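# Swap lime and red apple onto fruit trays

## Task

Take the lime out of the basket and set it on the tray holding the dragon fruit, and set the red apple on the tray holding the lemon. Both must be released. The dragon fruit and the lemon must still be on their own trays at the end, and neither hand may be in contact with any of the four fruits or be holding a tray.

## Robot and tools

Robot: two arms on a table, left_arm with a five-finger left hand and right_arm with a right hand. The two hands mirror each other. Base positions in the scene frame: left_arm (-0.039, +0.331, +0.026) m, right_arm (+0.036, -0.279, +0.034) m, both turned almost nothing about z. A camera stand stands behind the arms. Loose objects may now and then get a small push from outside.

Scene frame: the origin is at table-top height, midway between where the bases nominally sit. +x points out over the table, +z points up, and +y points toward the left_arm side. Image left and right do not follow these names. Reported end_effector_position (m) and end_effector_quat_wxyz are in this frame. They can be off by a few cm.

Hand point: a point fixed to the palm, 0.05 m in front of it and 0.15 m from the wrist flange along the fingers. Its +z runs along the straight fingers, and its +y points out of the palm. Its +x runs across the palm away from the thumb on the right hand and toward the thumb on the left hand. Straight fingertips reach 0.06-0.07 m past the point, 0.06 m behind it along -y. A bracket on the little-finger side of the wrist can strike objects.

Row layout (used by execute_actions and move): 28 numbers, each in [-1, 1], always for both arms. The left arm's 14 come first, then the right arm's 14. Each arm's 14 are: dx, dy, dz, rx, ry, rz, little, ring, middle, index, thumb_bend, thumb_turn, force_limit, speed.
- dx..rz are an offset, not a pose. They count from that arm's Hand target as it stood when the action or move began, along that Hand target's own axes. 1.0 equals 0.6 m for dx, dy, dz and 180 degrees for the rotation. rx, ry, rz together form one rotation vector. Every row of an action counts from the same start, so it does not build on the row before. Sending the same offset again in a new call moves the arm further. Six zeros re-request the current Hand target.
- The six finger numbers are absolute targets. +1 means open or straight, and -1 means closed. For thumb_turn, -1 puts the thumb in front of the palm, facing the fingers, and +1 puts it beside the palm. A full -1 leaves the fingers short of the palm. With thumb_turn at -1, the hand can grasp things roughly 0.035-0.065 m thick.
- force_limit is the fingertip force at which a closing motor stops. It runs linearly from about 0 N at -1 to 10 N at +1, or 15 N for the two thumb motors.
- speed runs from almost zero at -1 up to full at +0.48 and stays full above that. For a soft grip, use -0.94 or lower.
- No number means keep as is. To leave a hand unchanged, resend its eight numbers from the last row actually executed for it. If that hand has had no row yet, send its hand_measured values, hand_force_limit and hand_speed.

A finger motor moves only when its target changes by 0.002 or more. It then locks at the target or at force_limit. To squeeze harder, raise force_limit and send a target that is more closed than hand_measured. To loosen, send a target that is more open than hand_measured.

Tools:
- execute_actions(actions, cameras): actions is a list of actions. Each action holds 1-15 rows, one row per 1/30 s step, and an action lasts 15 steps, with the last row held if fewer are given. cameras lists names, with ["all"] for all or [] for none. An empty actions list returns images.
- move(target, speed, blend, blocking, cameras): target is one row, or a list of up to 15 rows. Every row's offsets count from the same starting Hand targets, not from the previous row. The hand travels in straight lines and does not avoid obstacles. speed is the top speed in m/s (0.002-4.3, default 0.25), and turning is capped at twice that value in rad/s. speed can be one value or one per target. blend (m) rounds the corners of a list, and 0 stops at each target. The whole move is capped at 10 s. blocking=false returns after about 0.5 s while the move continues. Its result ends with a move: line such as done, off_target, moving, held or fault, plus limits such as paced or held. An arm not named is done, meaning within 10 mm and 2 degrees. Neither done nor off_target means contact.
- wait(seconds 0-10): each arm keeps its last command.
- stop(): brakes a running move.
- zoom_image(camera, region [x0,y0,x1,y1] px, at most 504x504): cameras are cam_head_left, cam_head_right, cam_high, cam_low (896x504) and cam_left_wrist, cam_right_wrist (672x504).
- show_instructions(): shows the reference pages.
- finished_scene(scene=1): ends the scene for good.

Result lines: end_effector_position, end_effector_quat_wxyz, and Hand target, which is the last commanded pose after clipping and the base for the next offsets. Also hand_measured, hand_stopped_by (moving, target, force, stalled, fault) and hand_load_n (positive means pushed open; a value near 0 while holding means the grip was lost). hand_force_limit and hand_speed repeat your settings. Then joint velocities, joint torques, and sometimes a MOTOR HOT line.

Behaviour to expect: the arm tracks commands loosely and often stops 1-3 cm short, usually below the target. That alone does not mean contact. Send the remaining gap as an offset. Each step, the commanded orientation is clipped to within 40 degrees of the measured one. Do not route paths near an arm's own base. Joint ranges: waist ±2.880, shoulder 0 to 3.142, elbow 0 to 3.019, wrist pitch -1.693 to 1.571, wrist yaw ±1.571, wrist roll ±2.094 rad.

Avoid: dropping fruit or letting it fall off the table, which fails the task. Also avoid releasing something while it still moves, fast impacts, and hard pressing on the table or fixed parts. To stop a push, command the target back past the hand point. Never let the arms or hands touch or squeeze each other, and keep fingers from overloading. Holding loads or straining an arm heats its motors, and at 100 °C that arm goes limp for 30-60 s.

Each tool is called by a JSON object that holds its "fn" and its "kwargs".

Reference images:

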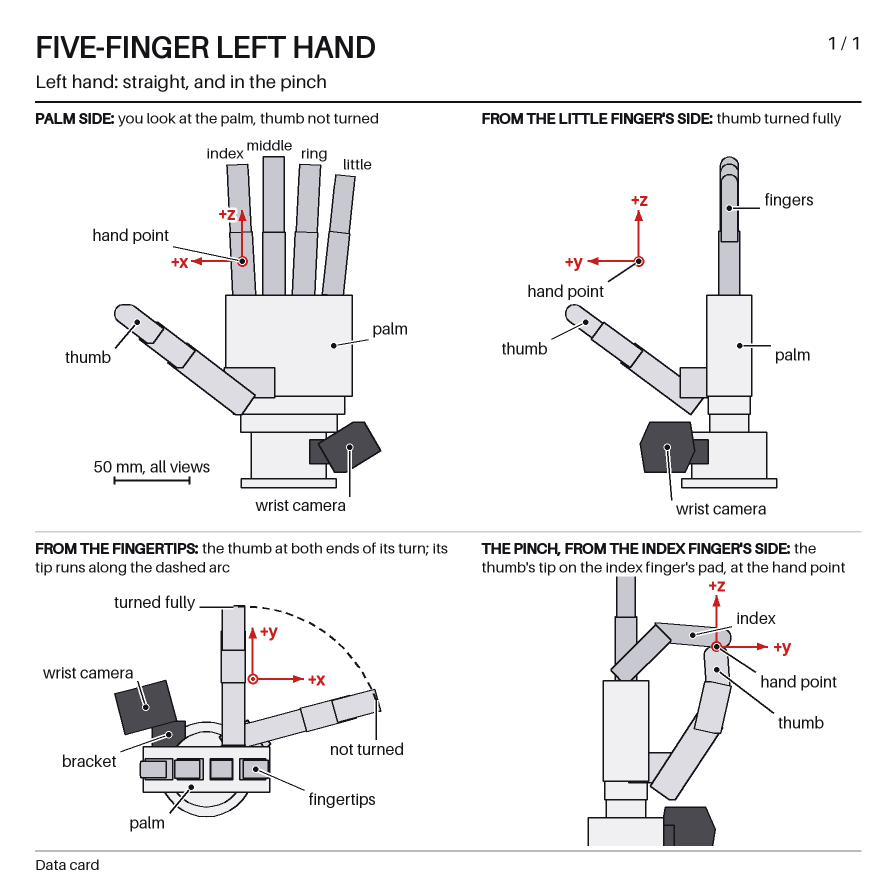

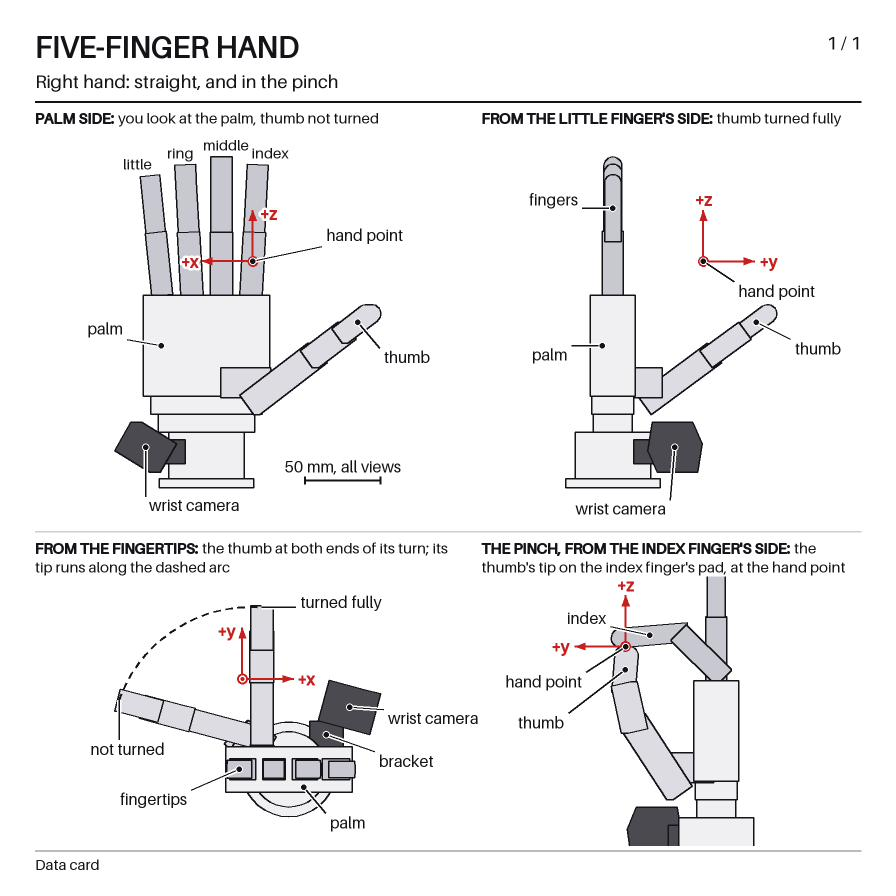

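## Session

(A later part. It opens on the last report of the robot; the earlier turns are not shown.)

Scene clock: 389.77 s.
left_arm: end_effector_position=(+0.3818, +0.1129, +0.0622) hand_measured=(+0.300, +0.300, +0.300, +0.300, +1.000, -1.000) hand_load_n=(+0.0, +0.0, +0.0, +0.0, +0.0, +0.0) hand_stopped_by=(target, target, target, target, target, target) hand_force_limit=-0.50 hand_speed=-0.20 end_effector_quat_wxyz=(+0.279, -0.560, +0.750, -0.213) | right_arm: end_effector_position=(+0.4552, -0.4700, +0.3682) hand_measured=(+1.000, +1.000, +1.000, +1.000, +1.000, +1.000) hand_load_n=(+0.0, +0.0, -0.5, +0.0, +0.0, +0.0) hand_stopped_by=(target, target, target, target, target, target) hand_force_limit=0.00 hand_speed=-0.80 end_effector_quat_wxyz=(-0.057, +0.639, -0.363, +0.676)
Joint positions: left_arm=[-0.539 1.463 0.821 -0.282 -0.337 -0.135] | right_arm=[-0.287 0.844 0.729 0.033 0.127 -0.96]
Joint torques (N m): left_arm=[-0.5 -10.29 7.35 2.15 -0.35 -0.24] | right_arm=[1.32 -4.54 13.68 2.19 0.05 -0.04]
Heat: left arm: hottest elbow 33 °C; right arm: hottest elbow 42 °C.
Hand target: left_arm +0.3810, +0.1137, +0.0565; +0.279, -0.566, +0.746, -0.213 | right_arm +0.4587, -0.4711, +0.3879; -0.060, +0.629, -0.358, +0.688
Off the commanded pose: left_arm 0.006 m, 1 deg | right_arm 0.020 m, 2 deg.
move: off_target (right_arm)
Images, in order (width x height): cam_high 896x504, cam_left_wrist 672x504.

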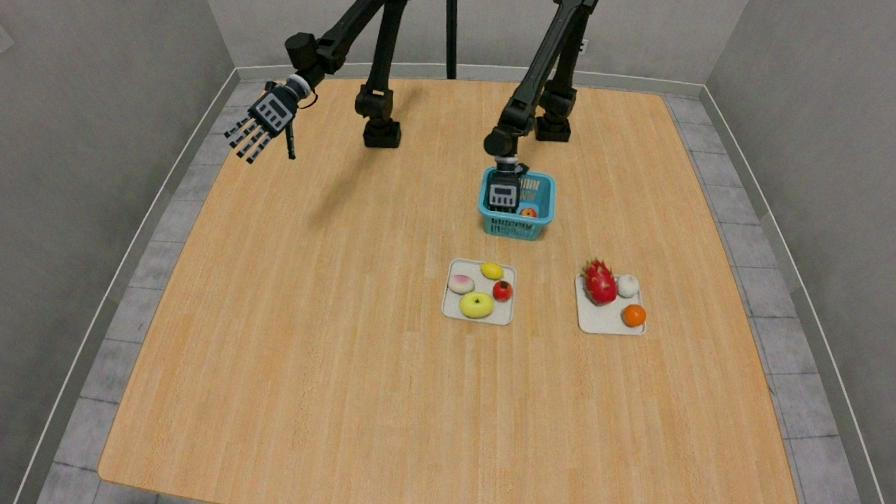

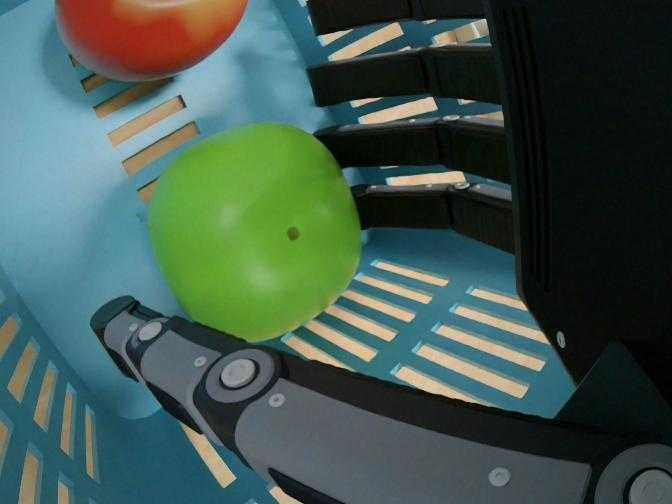

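{"fn": "move", "kwargs": {"target": [[0.0045,0.0105,0.0125,0,0,0,0.3,0.3,0.3,0.3,1,-1,-0.2,-0.8, 0,0,0,0,0,0,1,1,1,1,1,1,0,-0.8],[0.0045,0.0105,0.0125,0,0,0,0.3,0.3,-0.6,-0.6,-0.6,-1,-0.2,-0.8, 0,0,0,0,0,0,1,1,1,1,1,1,0,-0.8]], "speed": 0.06, "cameras": ["cam_left_wrist","cam_high"]}}

Scene clock: 406.60 s.
left_arm: end_effector_position=(+0.3823, +0.1128, +0.0518) hand_measured=(+0.300, +0.300, +0.100, +0.082, +0.902, -1.000) hand_load_n=(+0.0, +0.0, +5.0, +6.0, +11.0, +0.5) hand_stopped_by=(target, target, force, force, force, target) hand_force_limit=-0.20 hand_speed=-0.80 end_effector_quat_wxyz=(+0.279, -0.561, +0.749, -0.213) | right_arm: end_effector_position=(+0.4552, -0.4700, +0.3682) hand_measured=(+1.000, +1.000, +1.000, +1.000, +1.000, +1.000) hand_load_n=(+0.0, +0.0, +0.0, +0.0, +0.0, +0.0) hand_stopped_by=(target, target, target, target, target, target) hand_force_limit=0.00 hand_speed=-0.80 end_effector_quat_wxyz=(-0.057, +0.639, -0.363, +0.676)
Joint positions: left_arm=[-0.539 1.484 0.809 -0.25 -0.338 -0.137] | right_arm=[-0.287 0.844 0.729 0.033 0.127 -0.96]
Joint torques (N m): left_arm=[-0.73 -10.23 7.19 2.03 -0.35 -0.21] | right_arm=[1.32 -3.84 13.5 2.22 0.02 -0.02]
Heat: left arm: hottest elbow 33 °C; right arm: hottest elbow 42 °C.
Hand target: left_arm +0.3809, +0.1127, +0.0465; +0.279, -0.566, +0.746, -0.213 | right_arm +0.4587, -0.4711, +0.3879; -0.060, +0.629, -0.358, +0.688
Off the commanded pose: left_arm 0.006 m, 1 deg | right_arm 0.020 m, 2 deg.
move: off_target (right_arm)
Images, in order (width x height): cam_high 896x504, cam_left_wrist 672x504.

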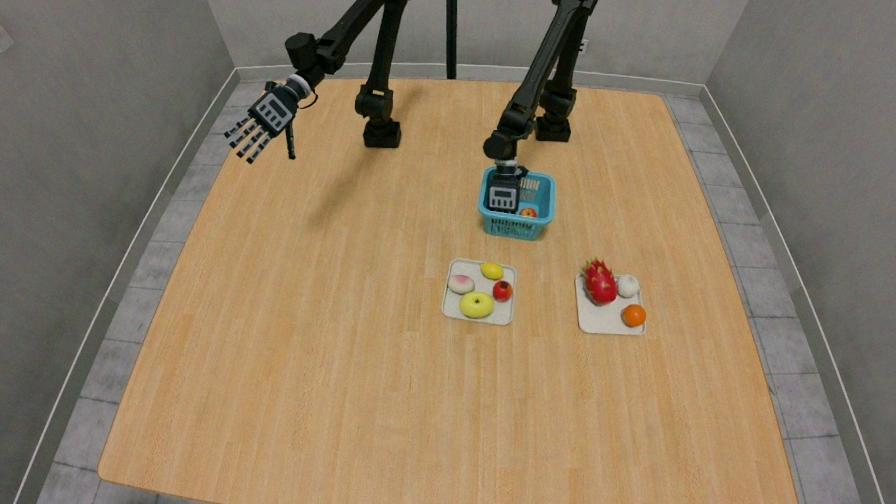

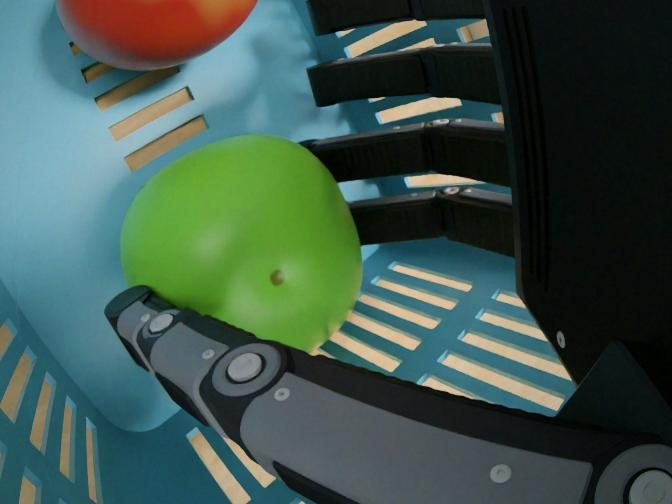

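{"fn": "move", "kwargs": {"target": [-0.0493,-0.1794,-0.2137,0,0,0,0.3,0.3,-0.6,-0.6,-0.6,-1,-0.2,-0.8, 0,0,0,0,0,0,1,1,1,1,1,1,0,-0.8], "speed": 0.1, "cameras": ["cam_left_wrist","cam_high","cam_head_left"]}}

Scene clock: 414.60 s.
left_arm: end_effector_position=(+0.3620, +0.1249, +0.1812) hand_measured=(+0.300, +0.300, +0.100, +0.082, +0.902, -1.000) hand_load_n=(+0.0, +0.0, +5.5, +6.5, +11.0, +0.5) hand_stopped_by=(target, target, force, force, force, target) hand_force_limit=-0.20 hand_speed=-0.80 end_effector_quat_wxyz=(+0.267, -0.562, +0.761, -0.182) | right_arm: end_effector_position=(+0.4552, -0.4700, +0.3682) hand_measured=(+1.000, +1.000, +1.000, +1.000, +1.000, +1.000) hand_load_n=(+0.0, +0.0, +0.0, +0.0, +0.0, +0.0) hand_stopped_by=(target, target, target, target, target, target) hand_force_limit=0.00 hand_speed=-0.80 end_effector_quat_wxyz=(-0.057, +0.639, -0.363, +0.676)
Joint positions: left_arm=[-0.539 1.286 1.019 -0.728 -0.338 -0.138] | right_arm=[-0.287 0.844 0.729 0.033 0.127 -0.96]
Joint torques (N m): left_arm=[-0.62 -10.52 14.37 1.14 -0.34 -0.2] | right_arm=[1.26 -4.01 13.49 2.21 0.04 -0.05]
Heat: left arm: hottest elbow 33 °C; right arm: hottest elbow 42 °C.
Hand target: left_arm +0.3807, +0.1126, +0.2164; +0.279, -0.566, +0.746, -0.213 | right_arm +0.4587, -0.4711, +0.3879; -0.060, +0.629, -0.358, +0.688
Off the commanded pose: left_arm 0.042 m, 4 deg | right_arm 0.020 m, 2 deg.
move: off_target (left_arm, right_arm)
Images, in order (width x height): cam_head_left 896x504, cam_high 896x504, cam_left_wrist 672x504.

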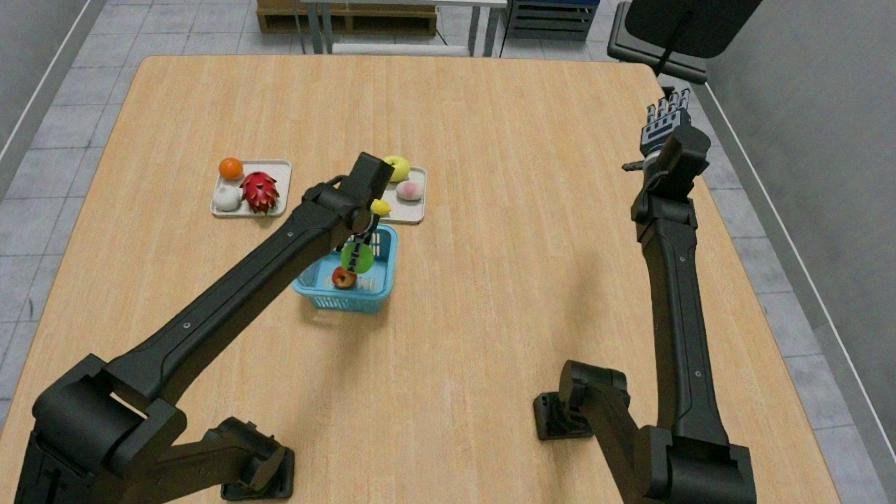

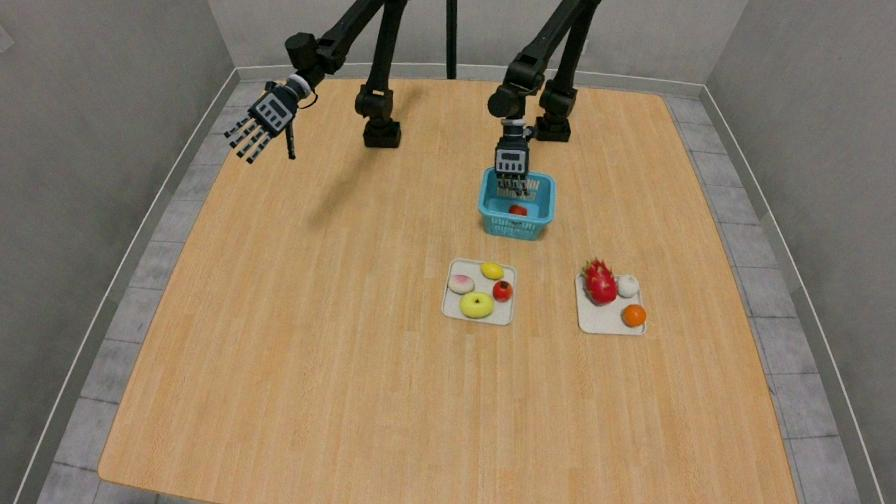

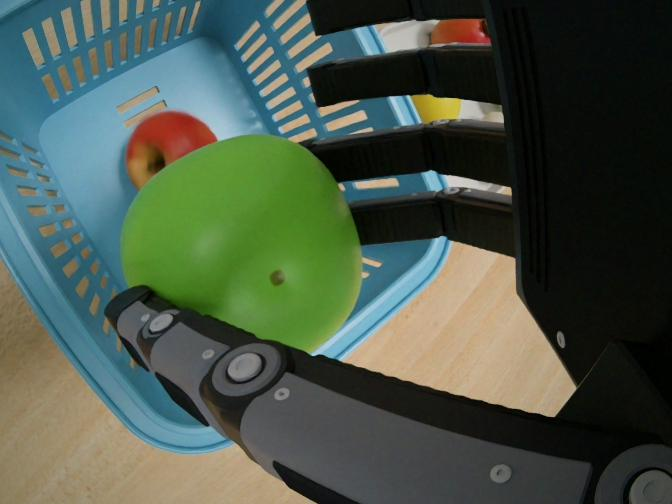

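{"fn": "move", "kwargs": {"target": [[-0.0145,-0.0528,-0.0629,0,0,0,0.3,0.3,-0.6,-0.6,-0.6,-1,-0.2,-0.8, 0,0,0,0,0,0,1,1,1,1,1,1,0,-0.8],[-0.4755,-0.2335,0.0758,0.0319,0.1161,0.1383,0.3,0.3,-0.6,-0.6,-0.6,-1,-0.2,-0.8, 0,0,0,0,0,0,1,1,1,1,1,1,0,-0.8]], "speed": 0.2, "blend": [0.03,0], "cameras": ["all"]}}

Scene clock: 469.67 s.
left_arm: end_effector_position=(+0.5535, +0.3464, +0.2872) hand_measured=(+0.300, +0.300, +0.100, +0.082, +0.902, -1.000) hand_load_n=(+0.0, +0.0, +5.0, +6.0, +11.0, +0.0) hand_stopped_by=(target, target, force, force, force, target) hand_force_limit=-0.20 hand_speed=-0.80 end_effector_quat_wxyz=(+0.175, -0.346, +0.879, -0.276) | right_arm: end_effector_position=(+0.4552, -0.4700, +0.3682) hand_measured=(+1.000, +1.000, +1.000, +1.000, +1.000, +1.000) hand_load_n=(+0.5, +0.0, +0.0, +0.0, +0.0, +0.0) hand_stopped_by=(target, target, target, target, target, target) hand_force_limit=0.00 hand_speed=-0.80 end_effector_quat_wxyz=(-0.057, +0.639, -0.363, +0.676)
Joint positions: left_arm=[0.128 1.689 1.741 -1.105 0.439 0.832] | right_arm=[-0.287 0.844 0.729 0.033 0.127 -0.96]
Joint torques (N m): left_arm=[-0.44 -16.03 15.43 0.99 0.39 0.09] | right_arm=[1.03 -3.9 13.6 2.18 0.05 -0.07]
Heat: left arm: hottest elbow 39 °C; right arm: hottest elbow 43 °C.
Hand target: left_arm +0.5708, +0.3496, +0.3208; +0.207, -0.330, +0.876, -0.283 | right_arm +0.4587, -0.4711, +0.3879; -0.060, +0.629, -0.358, +0.688
Off the commanded pose: left_arm 0.038 m, 4 deg | right_arm 0.020 m, 2 deg.
move: off_target (left_arm, right_arm); blend cut to 0.0249 m at target 1

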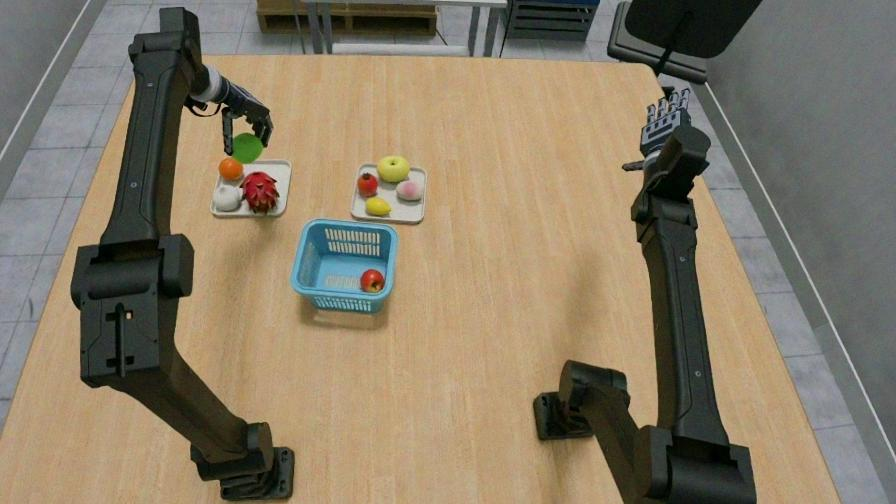

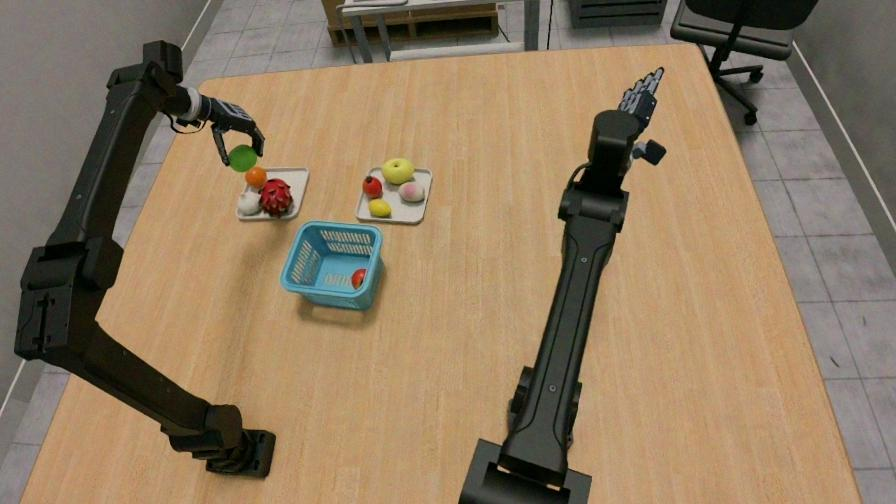

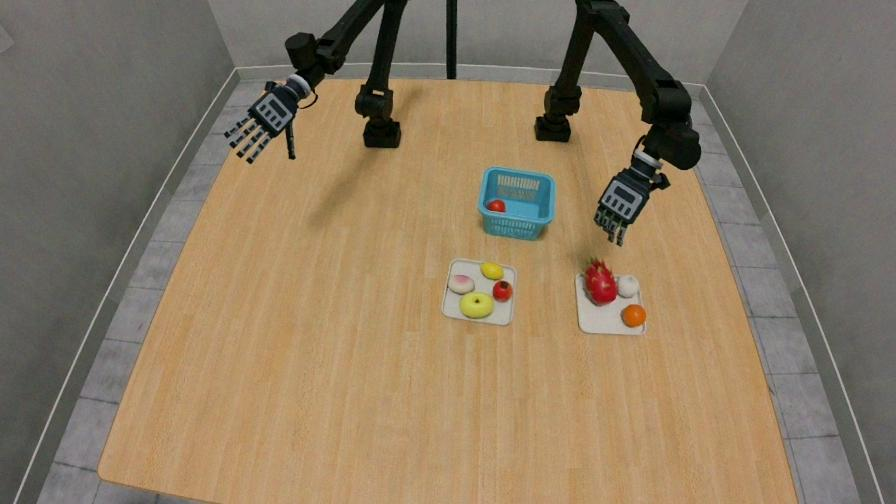

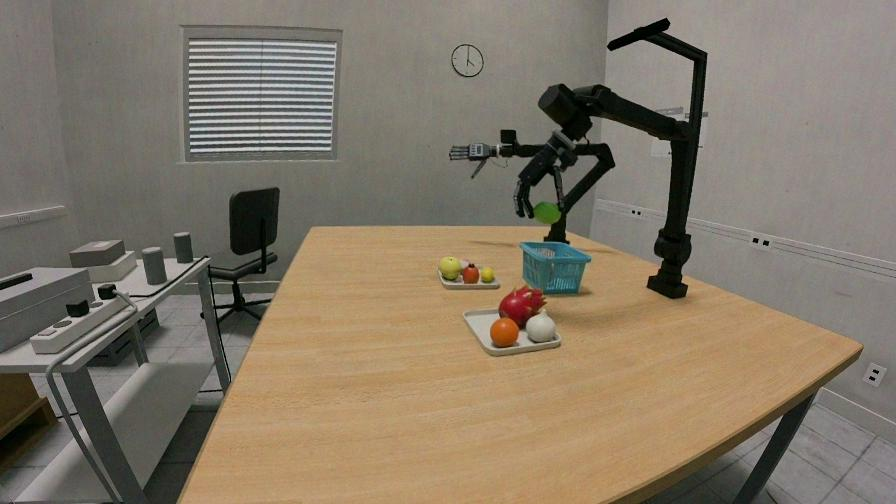

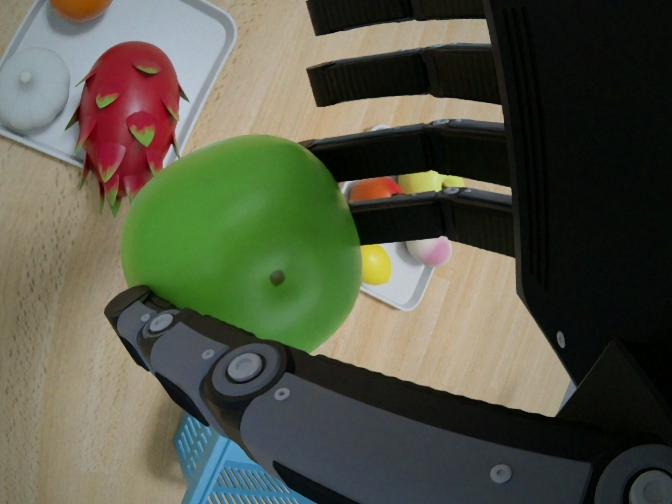

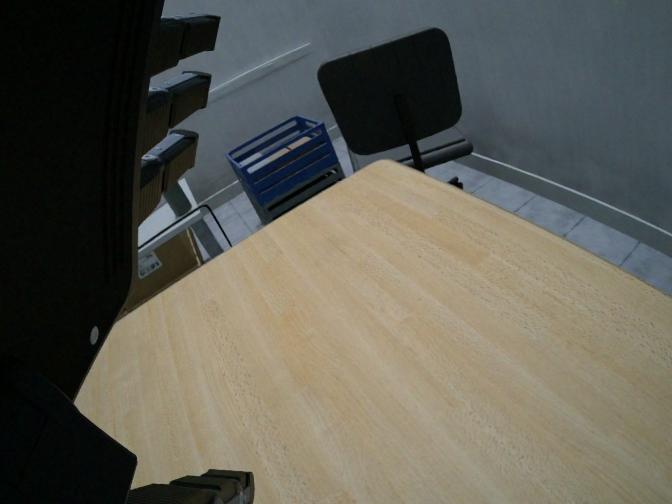

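{"fn": "move", "kwargs": {"target": [-0.1492,0.0058,0.2065,0,0,0,0.3,0.3,-0.6,-0.6,-0.6,-1,-0.2,-0.8, 0,0,0,0,0,0,1,1,1,1,1,1,0,-0.8], "speed": 0.15, "cameras": ["cam_head_left","cam_head_right","cam_high","cam_low","cam_left_wrist"]}}

Scene clock: 515.37 s.
left_arm: end_effector_position=(+0.6809, +0.3630, +0.2056) hand_measured=(+0.300, +0.300, +0.100, +0.082, +0.902, -1.000) hand_load_n=(+0.0, +0.0, +5.5, +6.0, +11.0, +0.5) hand_stopped_by=(target, target, force, force, force, target) hand_force_limit=-0.20 hand_speed=-0.80 end_effector_quat_wxyz=(+0.172, -0.345, +0.881, -0.275) | right_arm: end_effector_position=(+0.4552, -0.4700, +0.3682) hand_measured=(+1.000, +1.000, +1.000, +1.000, +1.000, +1.000) hand_load_n=(+0.0, +0.0, +0.0, +0.0, +0.0, +0.0) hand_stopped_by=(target, target, target, target, target, target) hand_force_limit=0.00 hand_speed=-0.80 end_effector_quat_wxyz=(-0.057, +0.639, -0.363, +0.676)
Joint positions: left_arm=[0.128 2.073 2.094 -1.081 0.441 0.837] | right_arm=[-0.287 0.844 0.729 0.033 0.127 -0.96]
Joint torques (N m): left_arm=[-0.09 -21.3 15.25 1.17 0.39 0.02] | right_arm=[0.62 -3.9 13.67 2.28 0.03 -0.04]
Heat: left arm: hottest elbow 47 °C; right arm: hottest elbow 43 °C.
Hand target: left_arm +0.6995, +0.3695, +0.2407; +0.207, -0.330, +0.876, -0.283 | right_arm +0.4587, -0.4711, +0.3879; -0.060, +0.629, -0.358, +0.688
Off the commanded pose: left_arm 0.040 m, 4 deg | right_arm 0.020 m, 2 deg.
move: off_target (left_arm, right_arm)
Images, in order (width x height): cam_head_left 896x504, cam_head_right 896x504, cam_high 896x504, cam_low 896x504, cam_left_wrist 672x504.

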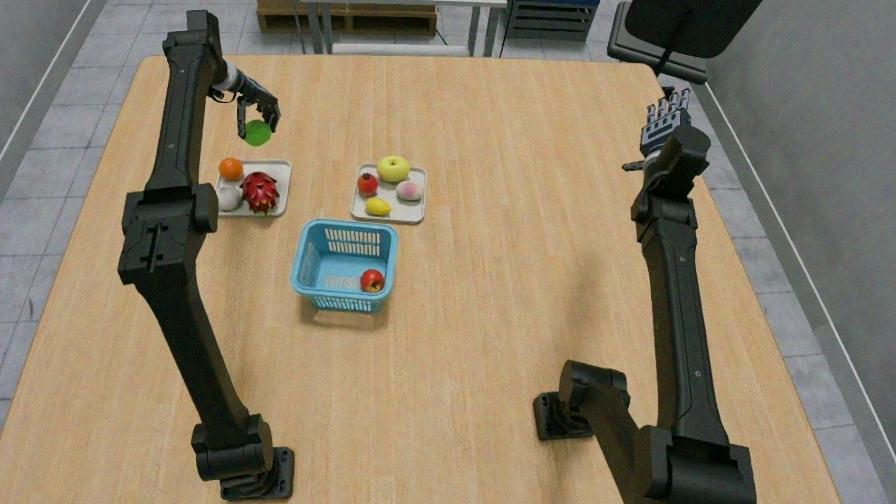

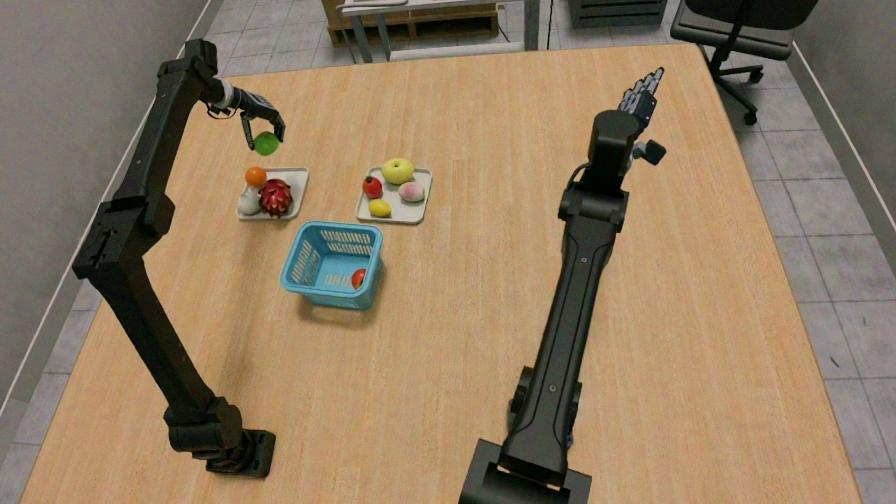

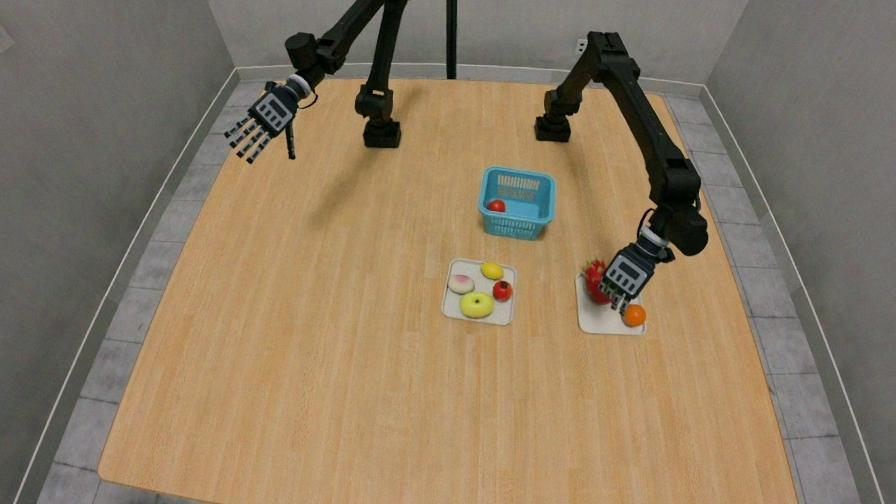

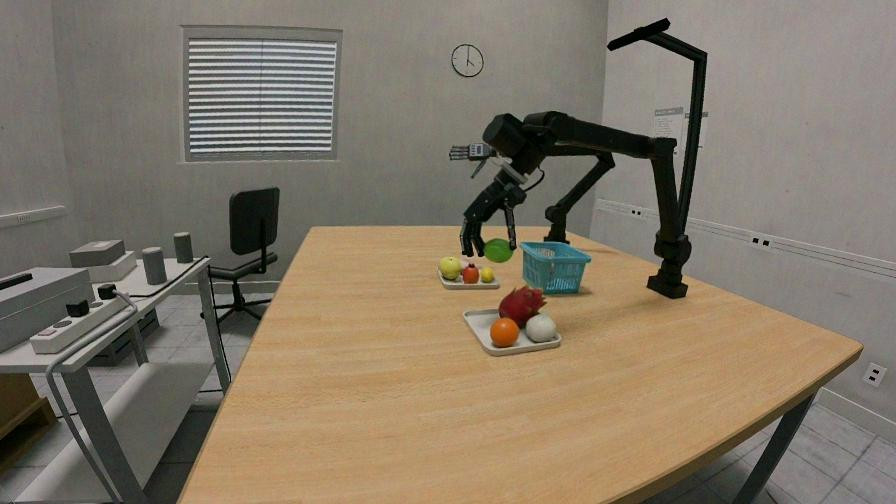

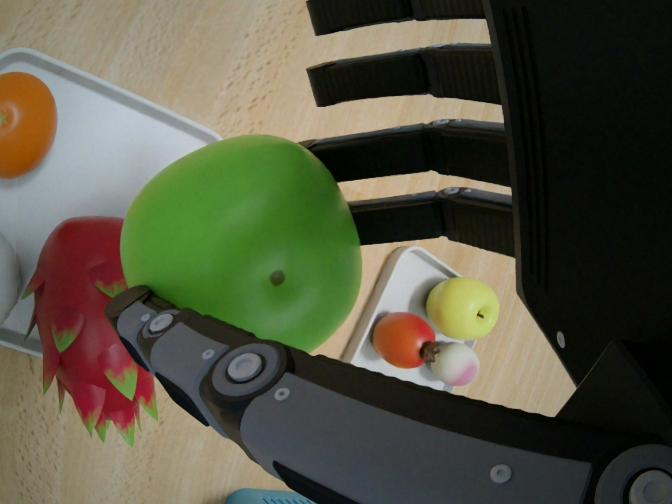

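{"fn": "move", "kwargs": {"target": [[-0.0845,-0.0236,0.0396,0,0,0,0.3,0.3,-0.6,-0.6,-0.6,-1,-0.2,-0.8, 0,0,0,0,0,0,1,1,1,1,1,1,0,-0.8],[-0.0494,0.1029,0.19,0,0,0,0.3,0.3,-0.6,-0.6,-0.6,-1,-0.2,-0.8, 0,0,0,0,0,0,1,1,1,1,1,1,0,-0.8]], "speed": 0.12, "blend": [0.01,0], "cameras": ["cam_head_left","cam_head_right","cam_high","cam_low","cam_left_wrist"]}}

Scene clock: 544.33 s.
left_arm: end_effector_position=(+0.7510, +0.3756, +0.1011) hand_measured=(+0.300, +0.300, +0.100, +0.082, +0.902, -1.000) hand_load_n=(+0.0, +0.0, +5.0, +6.0, +11.0, +0.0) hand_stopped_by=(target, target, force, force, force, target) hand_force_limit=-0.20 hand_speed=-0.80 end_effector_quat_wxyz=(+0.186, -0.335, +0.880, -0.281) | right_arm: end_effector_position=(+0.4552, -0.4700, +0.3682) hand_measured=(+1.000, +1.000, +1.000, +1.000, +1.000, +1.000) hand_load_n=(+0.0, +0.0, +0.0, +0.0, +0.0, +0.0) hand_stopped_by=(target, target, target, target, target, target) hand_force_limit=0.00 hand_speed=-0.80 end_effector_quat_wxyz=(-0.057, +0.639, -0.363, +0.676)
Joint positions: left_arm=[0.133 2.316 2.231 -0.948 0.45 0.851] | right_arm=[-0.287 0.844 0.729 0.033 0.127 -0.96]
Joint torques (N m): left_arm=[0.44 -25.7 9.09 1.91 0.36 0.01] | right_arm=[1.08 -4.19 13.52 2.28 0.06 -0.07]
Heat: left arm: hottest elbow 49 °C; right arm: hottest elbow 43 °C.
Hand target: left_arm +0.7543, +0.3873, +0.1211; +0.207, -0.330, +0.876, -0.283 | right_arm +0.4587, -0.4711, +0.3879; -0.060, +0.629, -0.358, +0.688
Off the commanded pose: left_arm 0.023 m, 2 deg | right_arm 0.020 m, 2 deg.
move: off_target (left_arm, right_arm)
Images, in order (width x height): cam_head_left 896x504, cam_head_right 896x504, cam_high 896x504, cam_low 896x504, cam_left_wrist 672x504.

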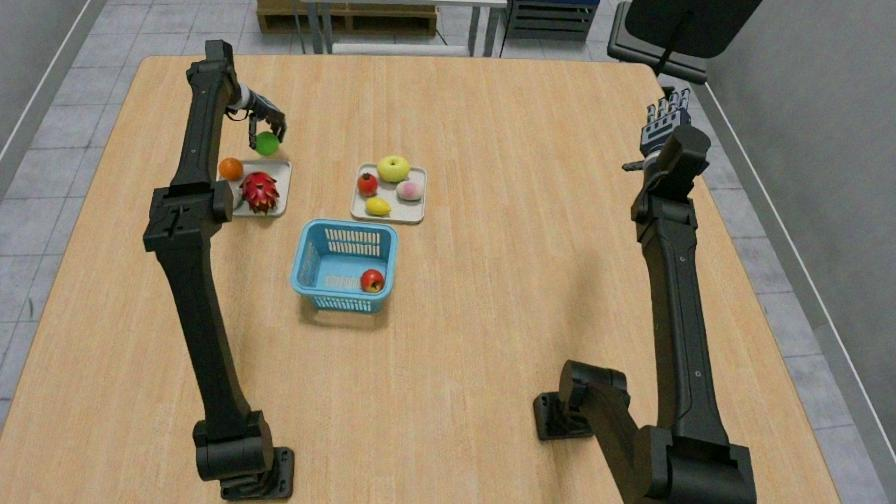

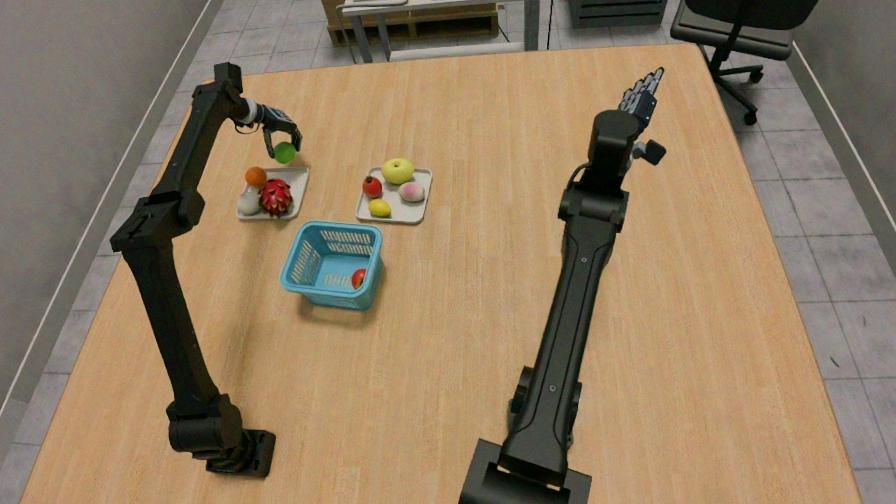

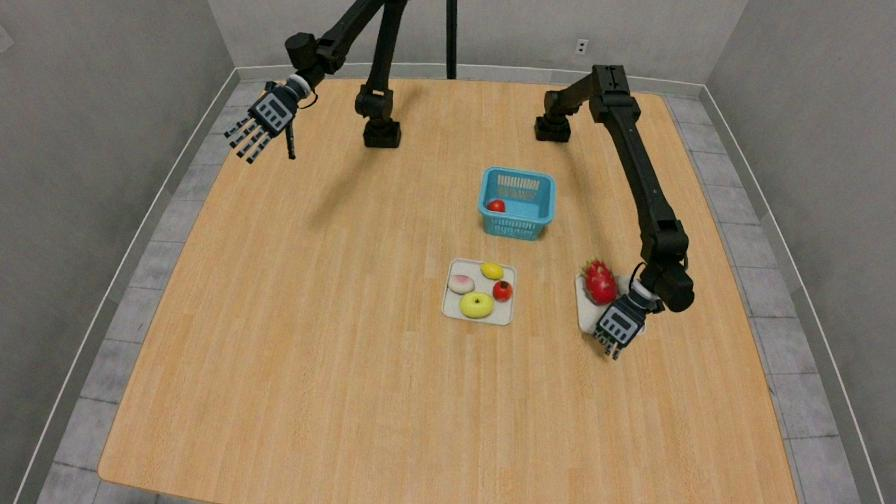

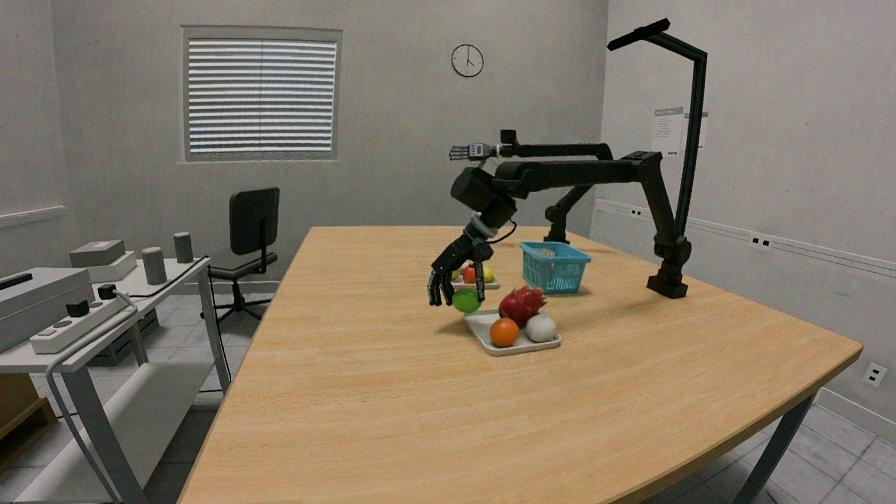

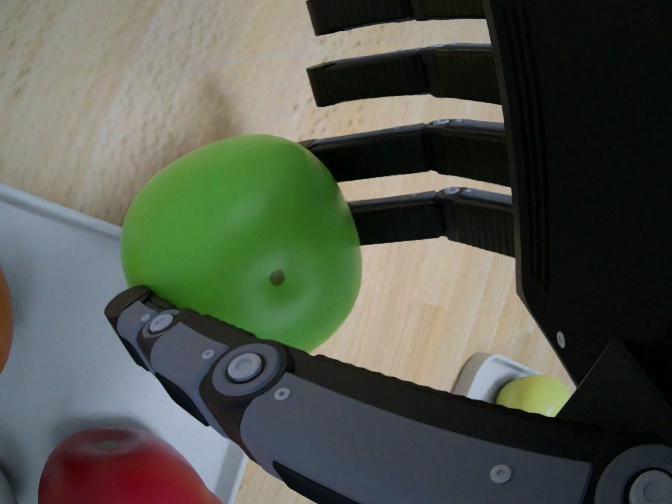

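{"fn": "zoom_image", "kwargs": {"camera": "cam_low", "region": [400, 230, 600, 370]}}

{"fn": "zoom_image", "kwargs": {"camera": "cam_head_left", "region": [190, 90, 330, 230]}}

{"fn": "zoom_image", "kwargs": {"camera": "cam_head_right", "region": [210, 90, 350, 230]}}

Scaled by 2.520.

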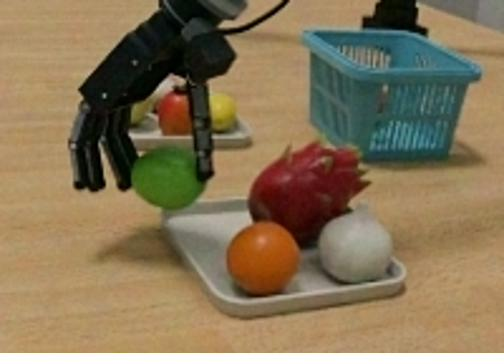

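Scaled by 3.600.

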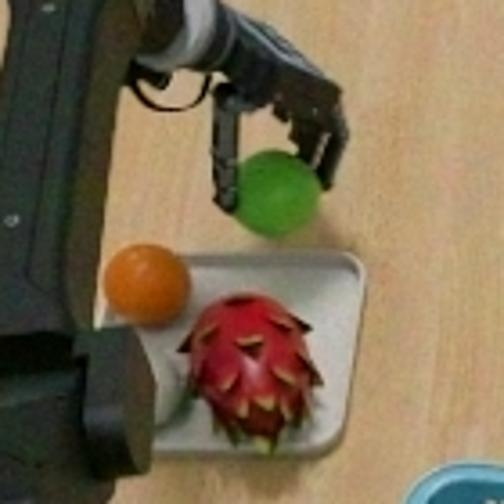

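Scaled by 3.600.

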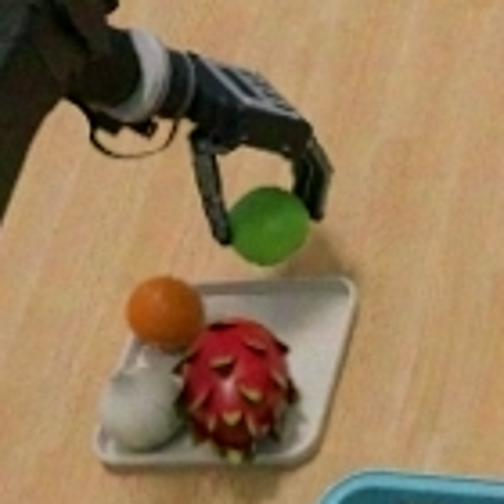

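{"fn": "move", "kwargs": {"target": [0.055,0.028,-0.0583,0,0,0,0.3,0.3,-0.6,-0.6,-0.6,-1,-0.2,-0.8, 0,0,0,0,0,0,1,1,1,1,1,1,0,-0.8], "speed": 0.1, "cameras": ["cam_head_left","cam_low","cam_left_wrist","cam_high"]}}

{"fn": "zoom_image", "kwargs": {"camera": "cam_low", "region": [400, 230, 600, 370]}}

{"fn": "zoom_image", "kwargs": {"camera": "cam_head_left", "region": [190, 90, 330, 230]}}

Scene clock: 609.63 s.
left_arm: end_effector_position=(+0.7034, +0.3769, +0.1210) hand_measured=(+0.300, +0.300, +0.100, +0.082, +0.902, -1.000) hand_load_n=(+0.0, +0.0, +5.0, +6.0, +11.0, +0.0) hand_stopped_by=(target, target, force, force, force, target) hand_force_limit=-0.20 hand_speed=-0.80 end_effector_quat_wxyz=(+0.193, -0.334, +0.879, -0.282) | right_arm: end_effector_position=(+0.4552, -0.4700, +0.3682) hand_measured=(+1.000, +1.000, +1.000, +1.000, +1.000, +1.000) hand_load_n=(+0.0, +0.0, +0.0, +0.0, +0.0, +0.0) hand_stopped_by=(target, target, target, target, target, target) hand_force_limit=0.00 hand_speed=-0.80 end_effector_quat_wxyz=(-0.057, +0.639, -0.363, +0.676)
Joint positions: left_arm=[0.144 2.137 1.968 -0.854 0.455 0.86] | right_arm=[-0.287 0.844 0.729 0.033 0.127 -0.96]
Joint velocities: left_arm=[within noise] | right_arm=[-0.015 0.005 -0.017 -0.007 -0.168 -0.007]
Joint torques (N m): left_arm=[0.44 -23.12 8.8 1.89 0.37 0.03] | right_arm=[1.14 -3.84 13.61 2.36 0.02 -0.06]
Heat: left arm: hottest elbow 38 °C; right arm: hottest elbow 44 °C.
Hand target: left_arm +0.7042, +0.3875, +0.1309; +0.207, -0.330, +0.876, -0.283 | right_arm +0.4587, -0.4711, +0.3879; -0.060, +0.629, -0.358, +0.688
Off the commanded pose: left_arm 0.015 m, 2 deg | right_arm 0.020 m, 2 deg.
move: off_target (left_arm, right_arm)
Images, in order (width x height): cam_head_left 896x504, cam_high 896x504, cam_low 896x504, cam_left_wrist 672x504.

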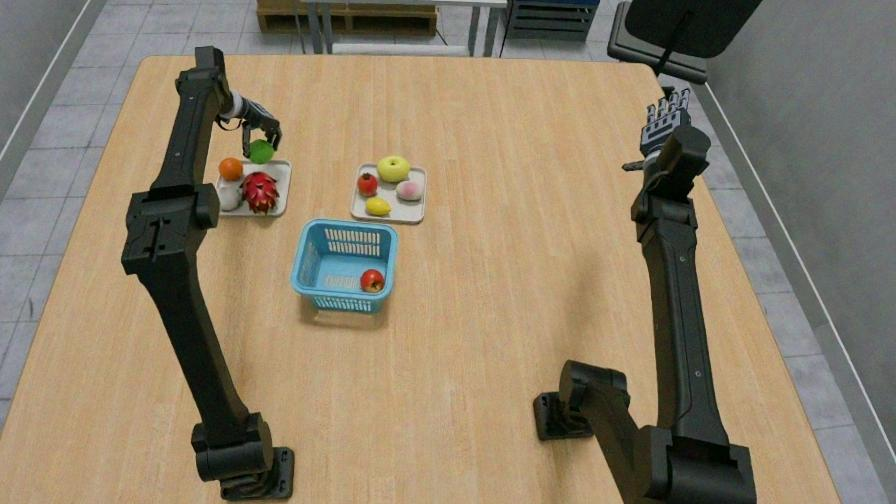

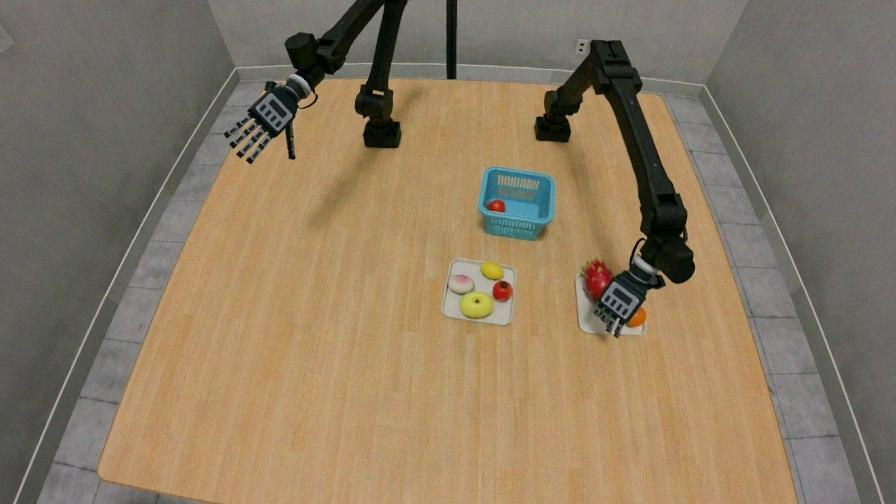

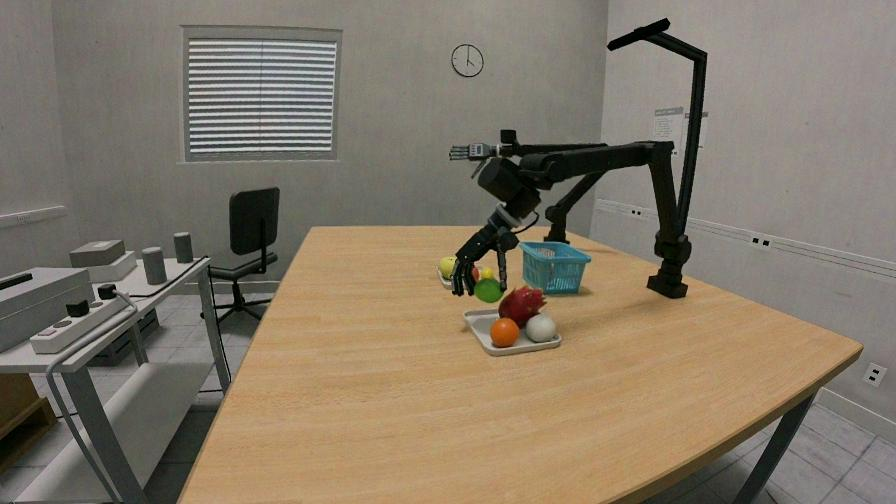

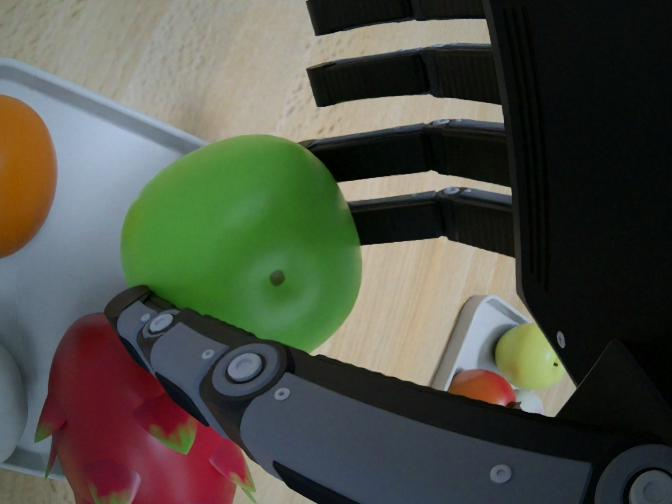

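Scaled by 2.520.

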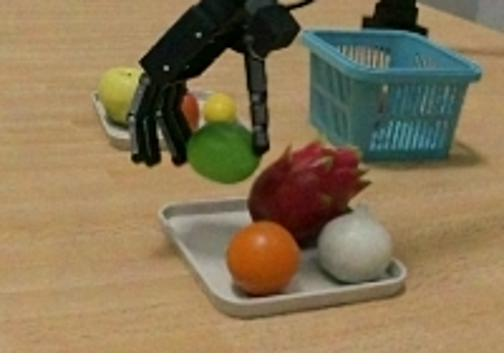

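Scaled by 3.600.

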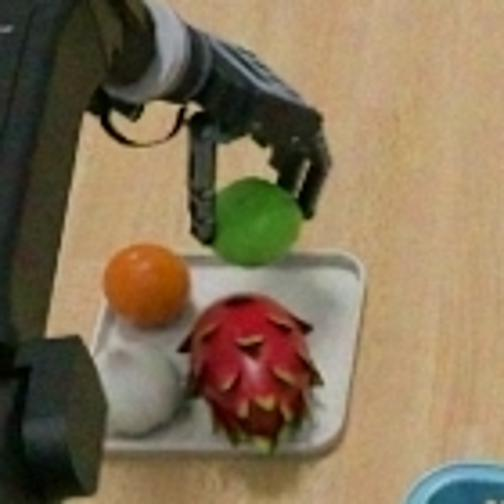

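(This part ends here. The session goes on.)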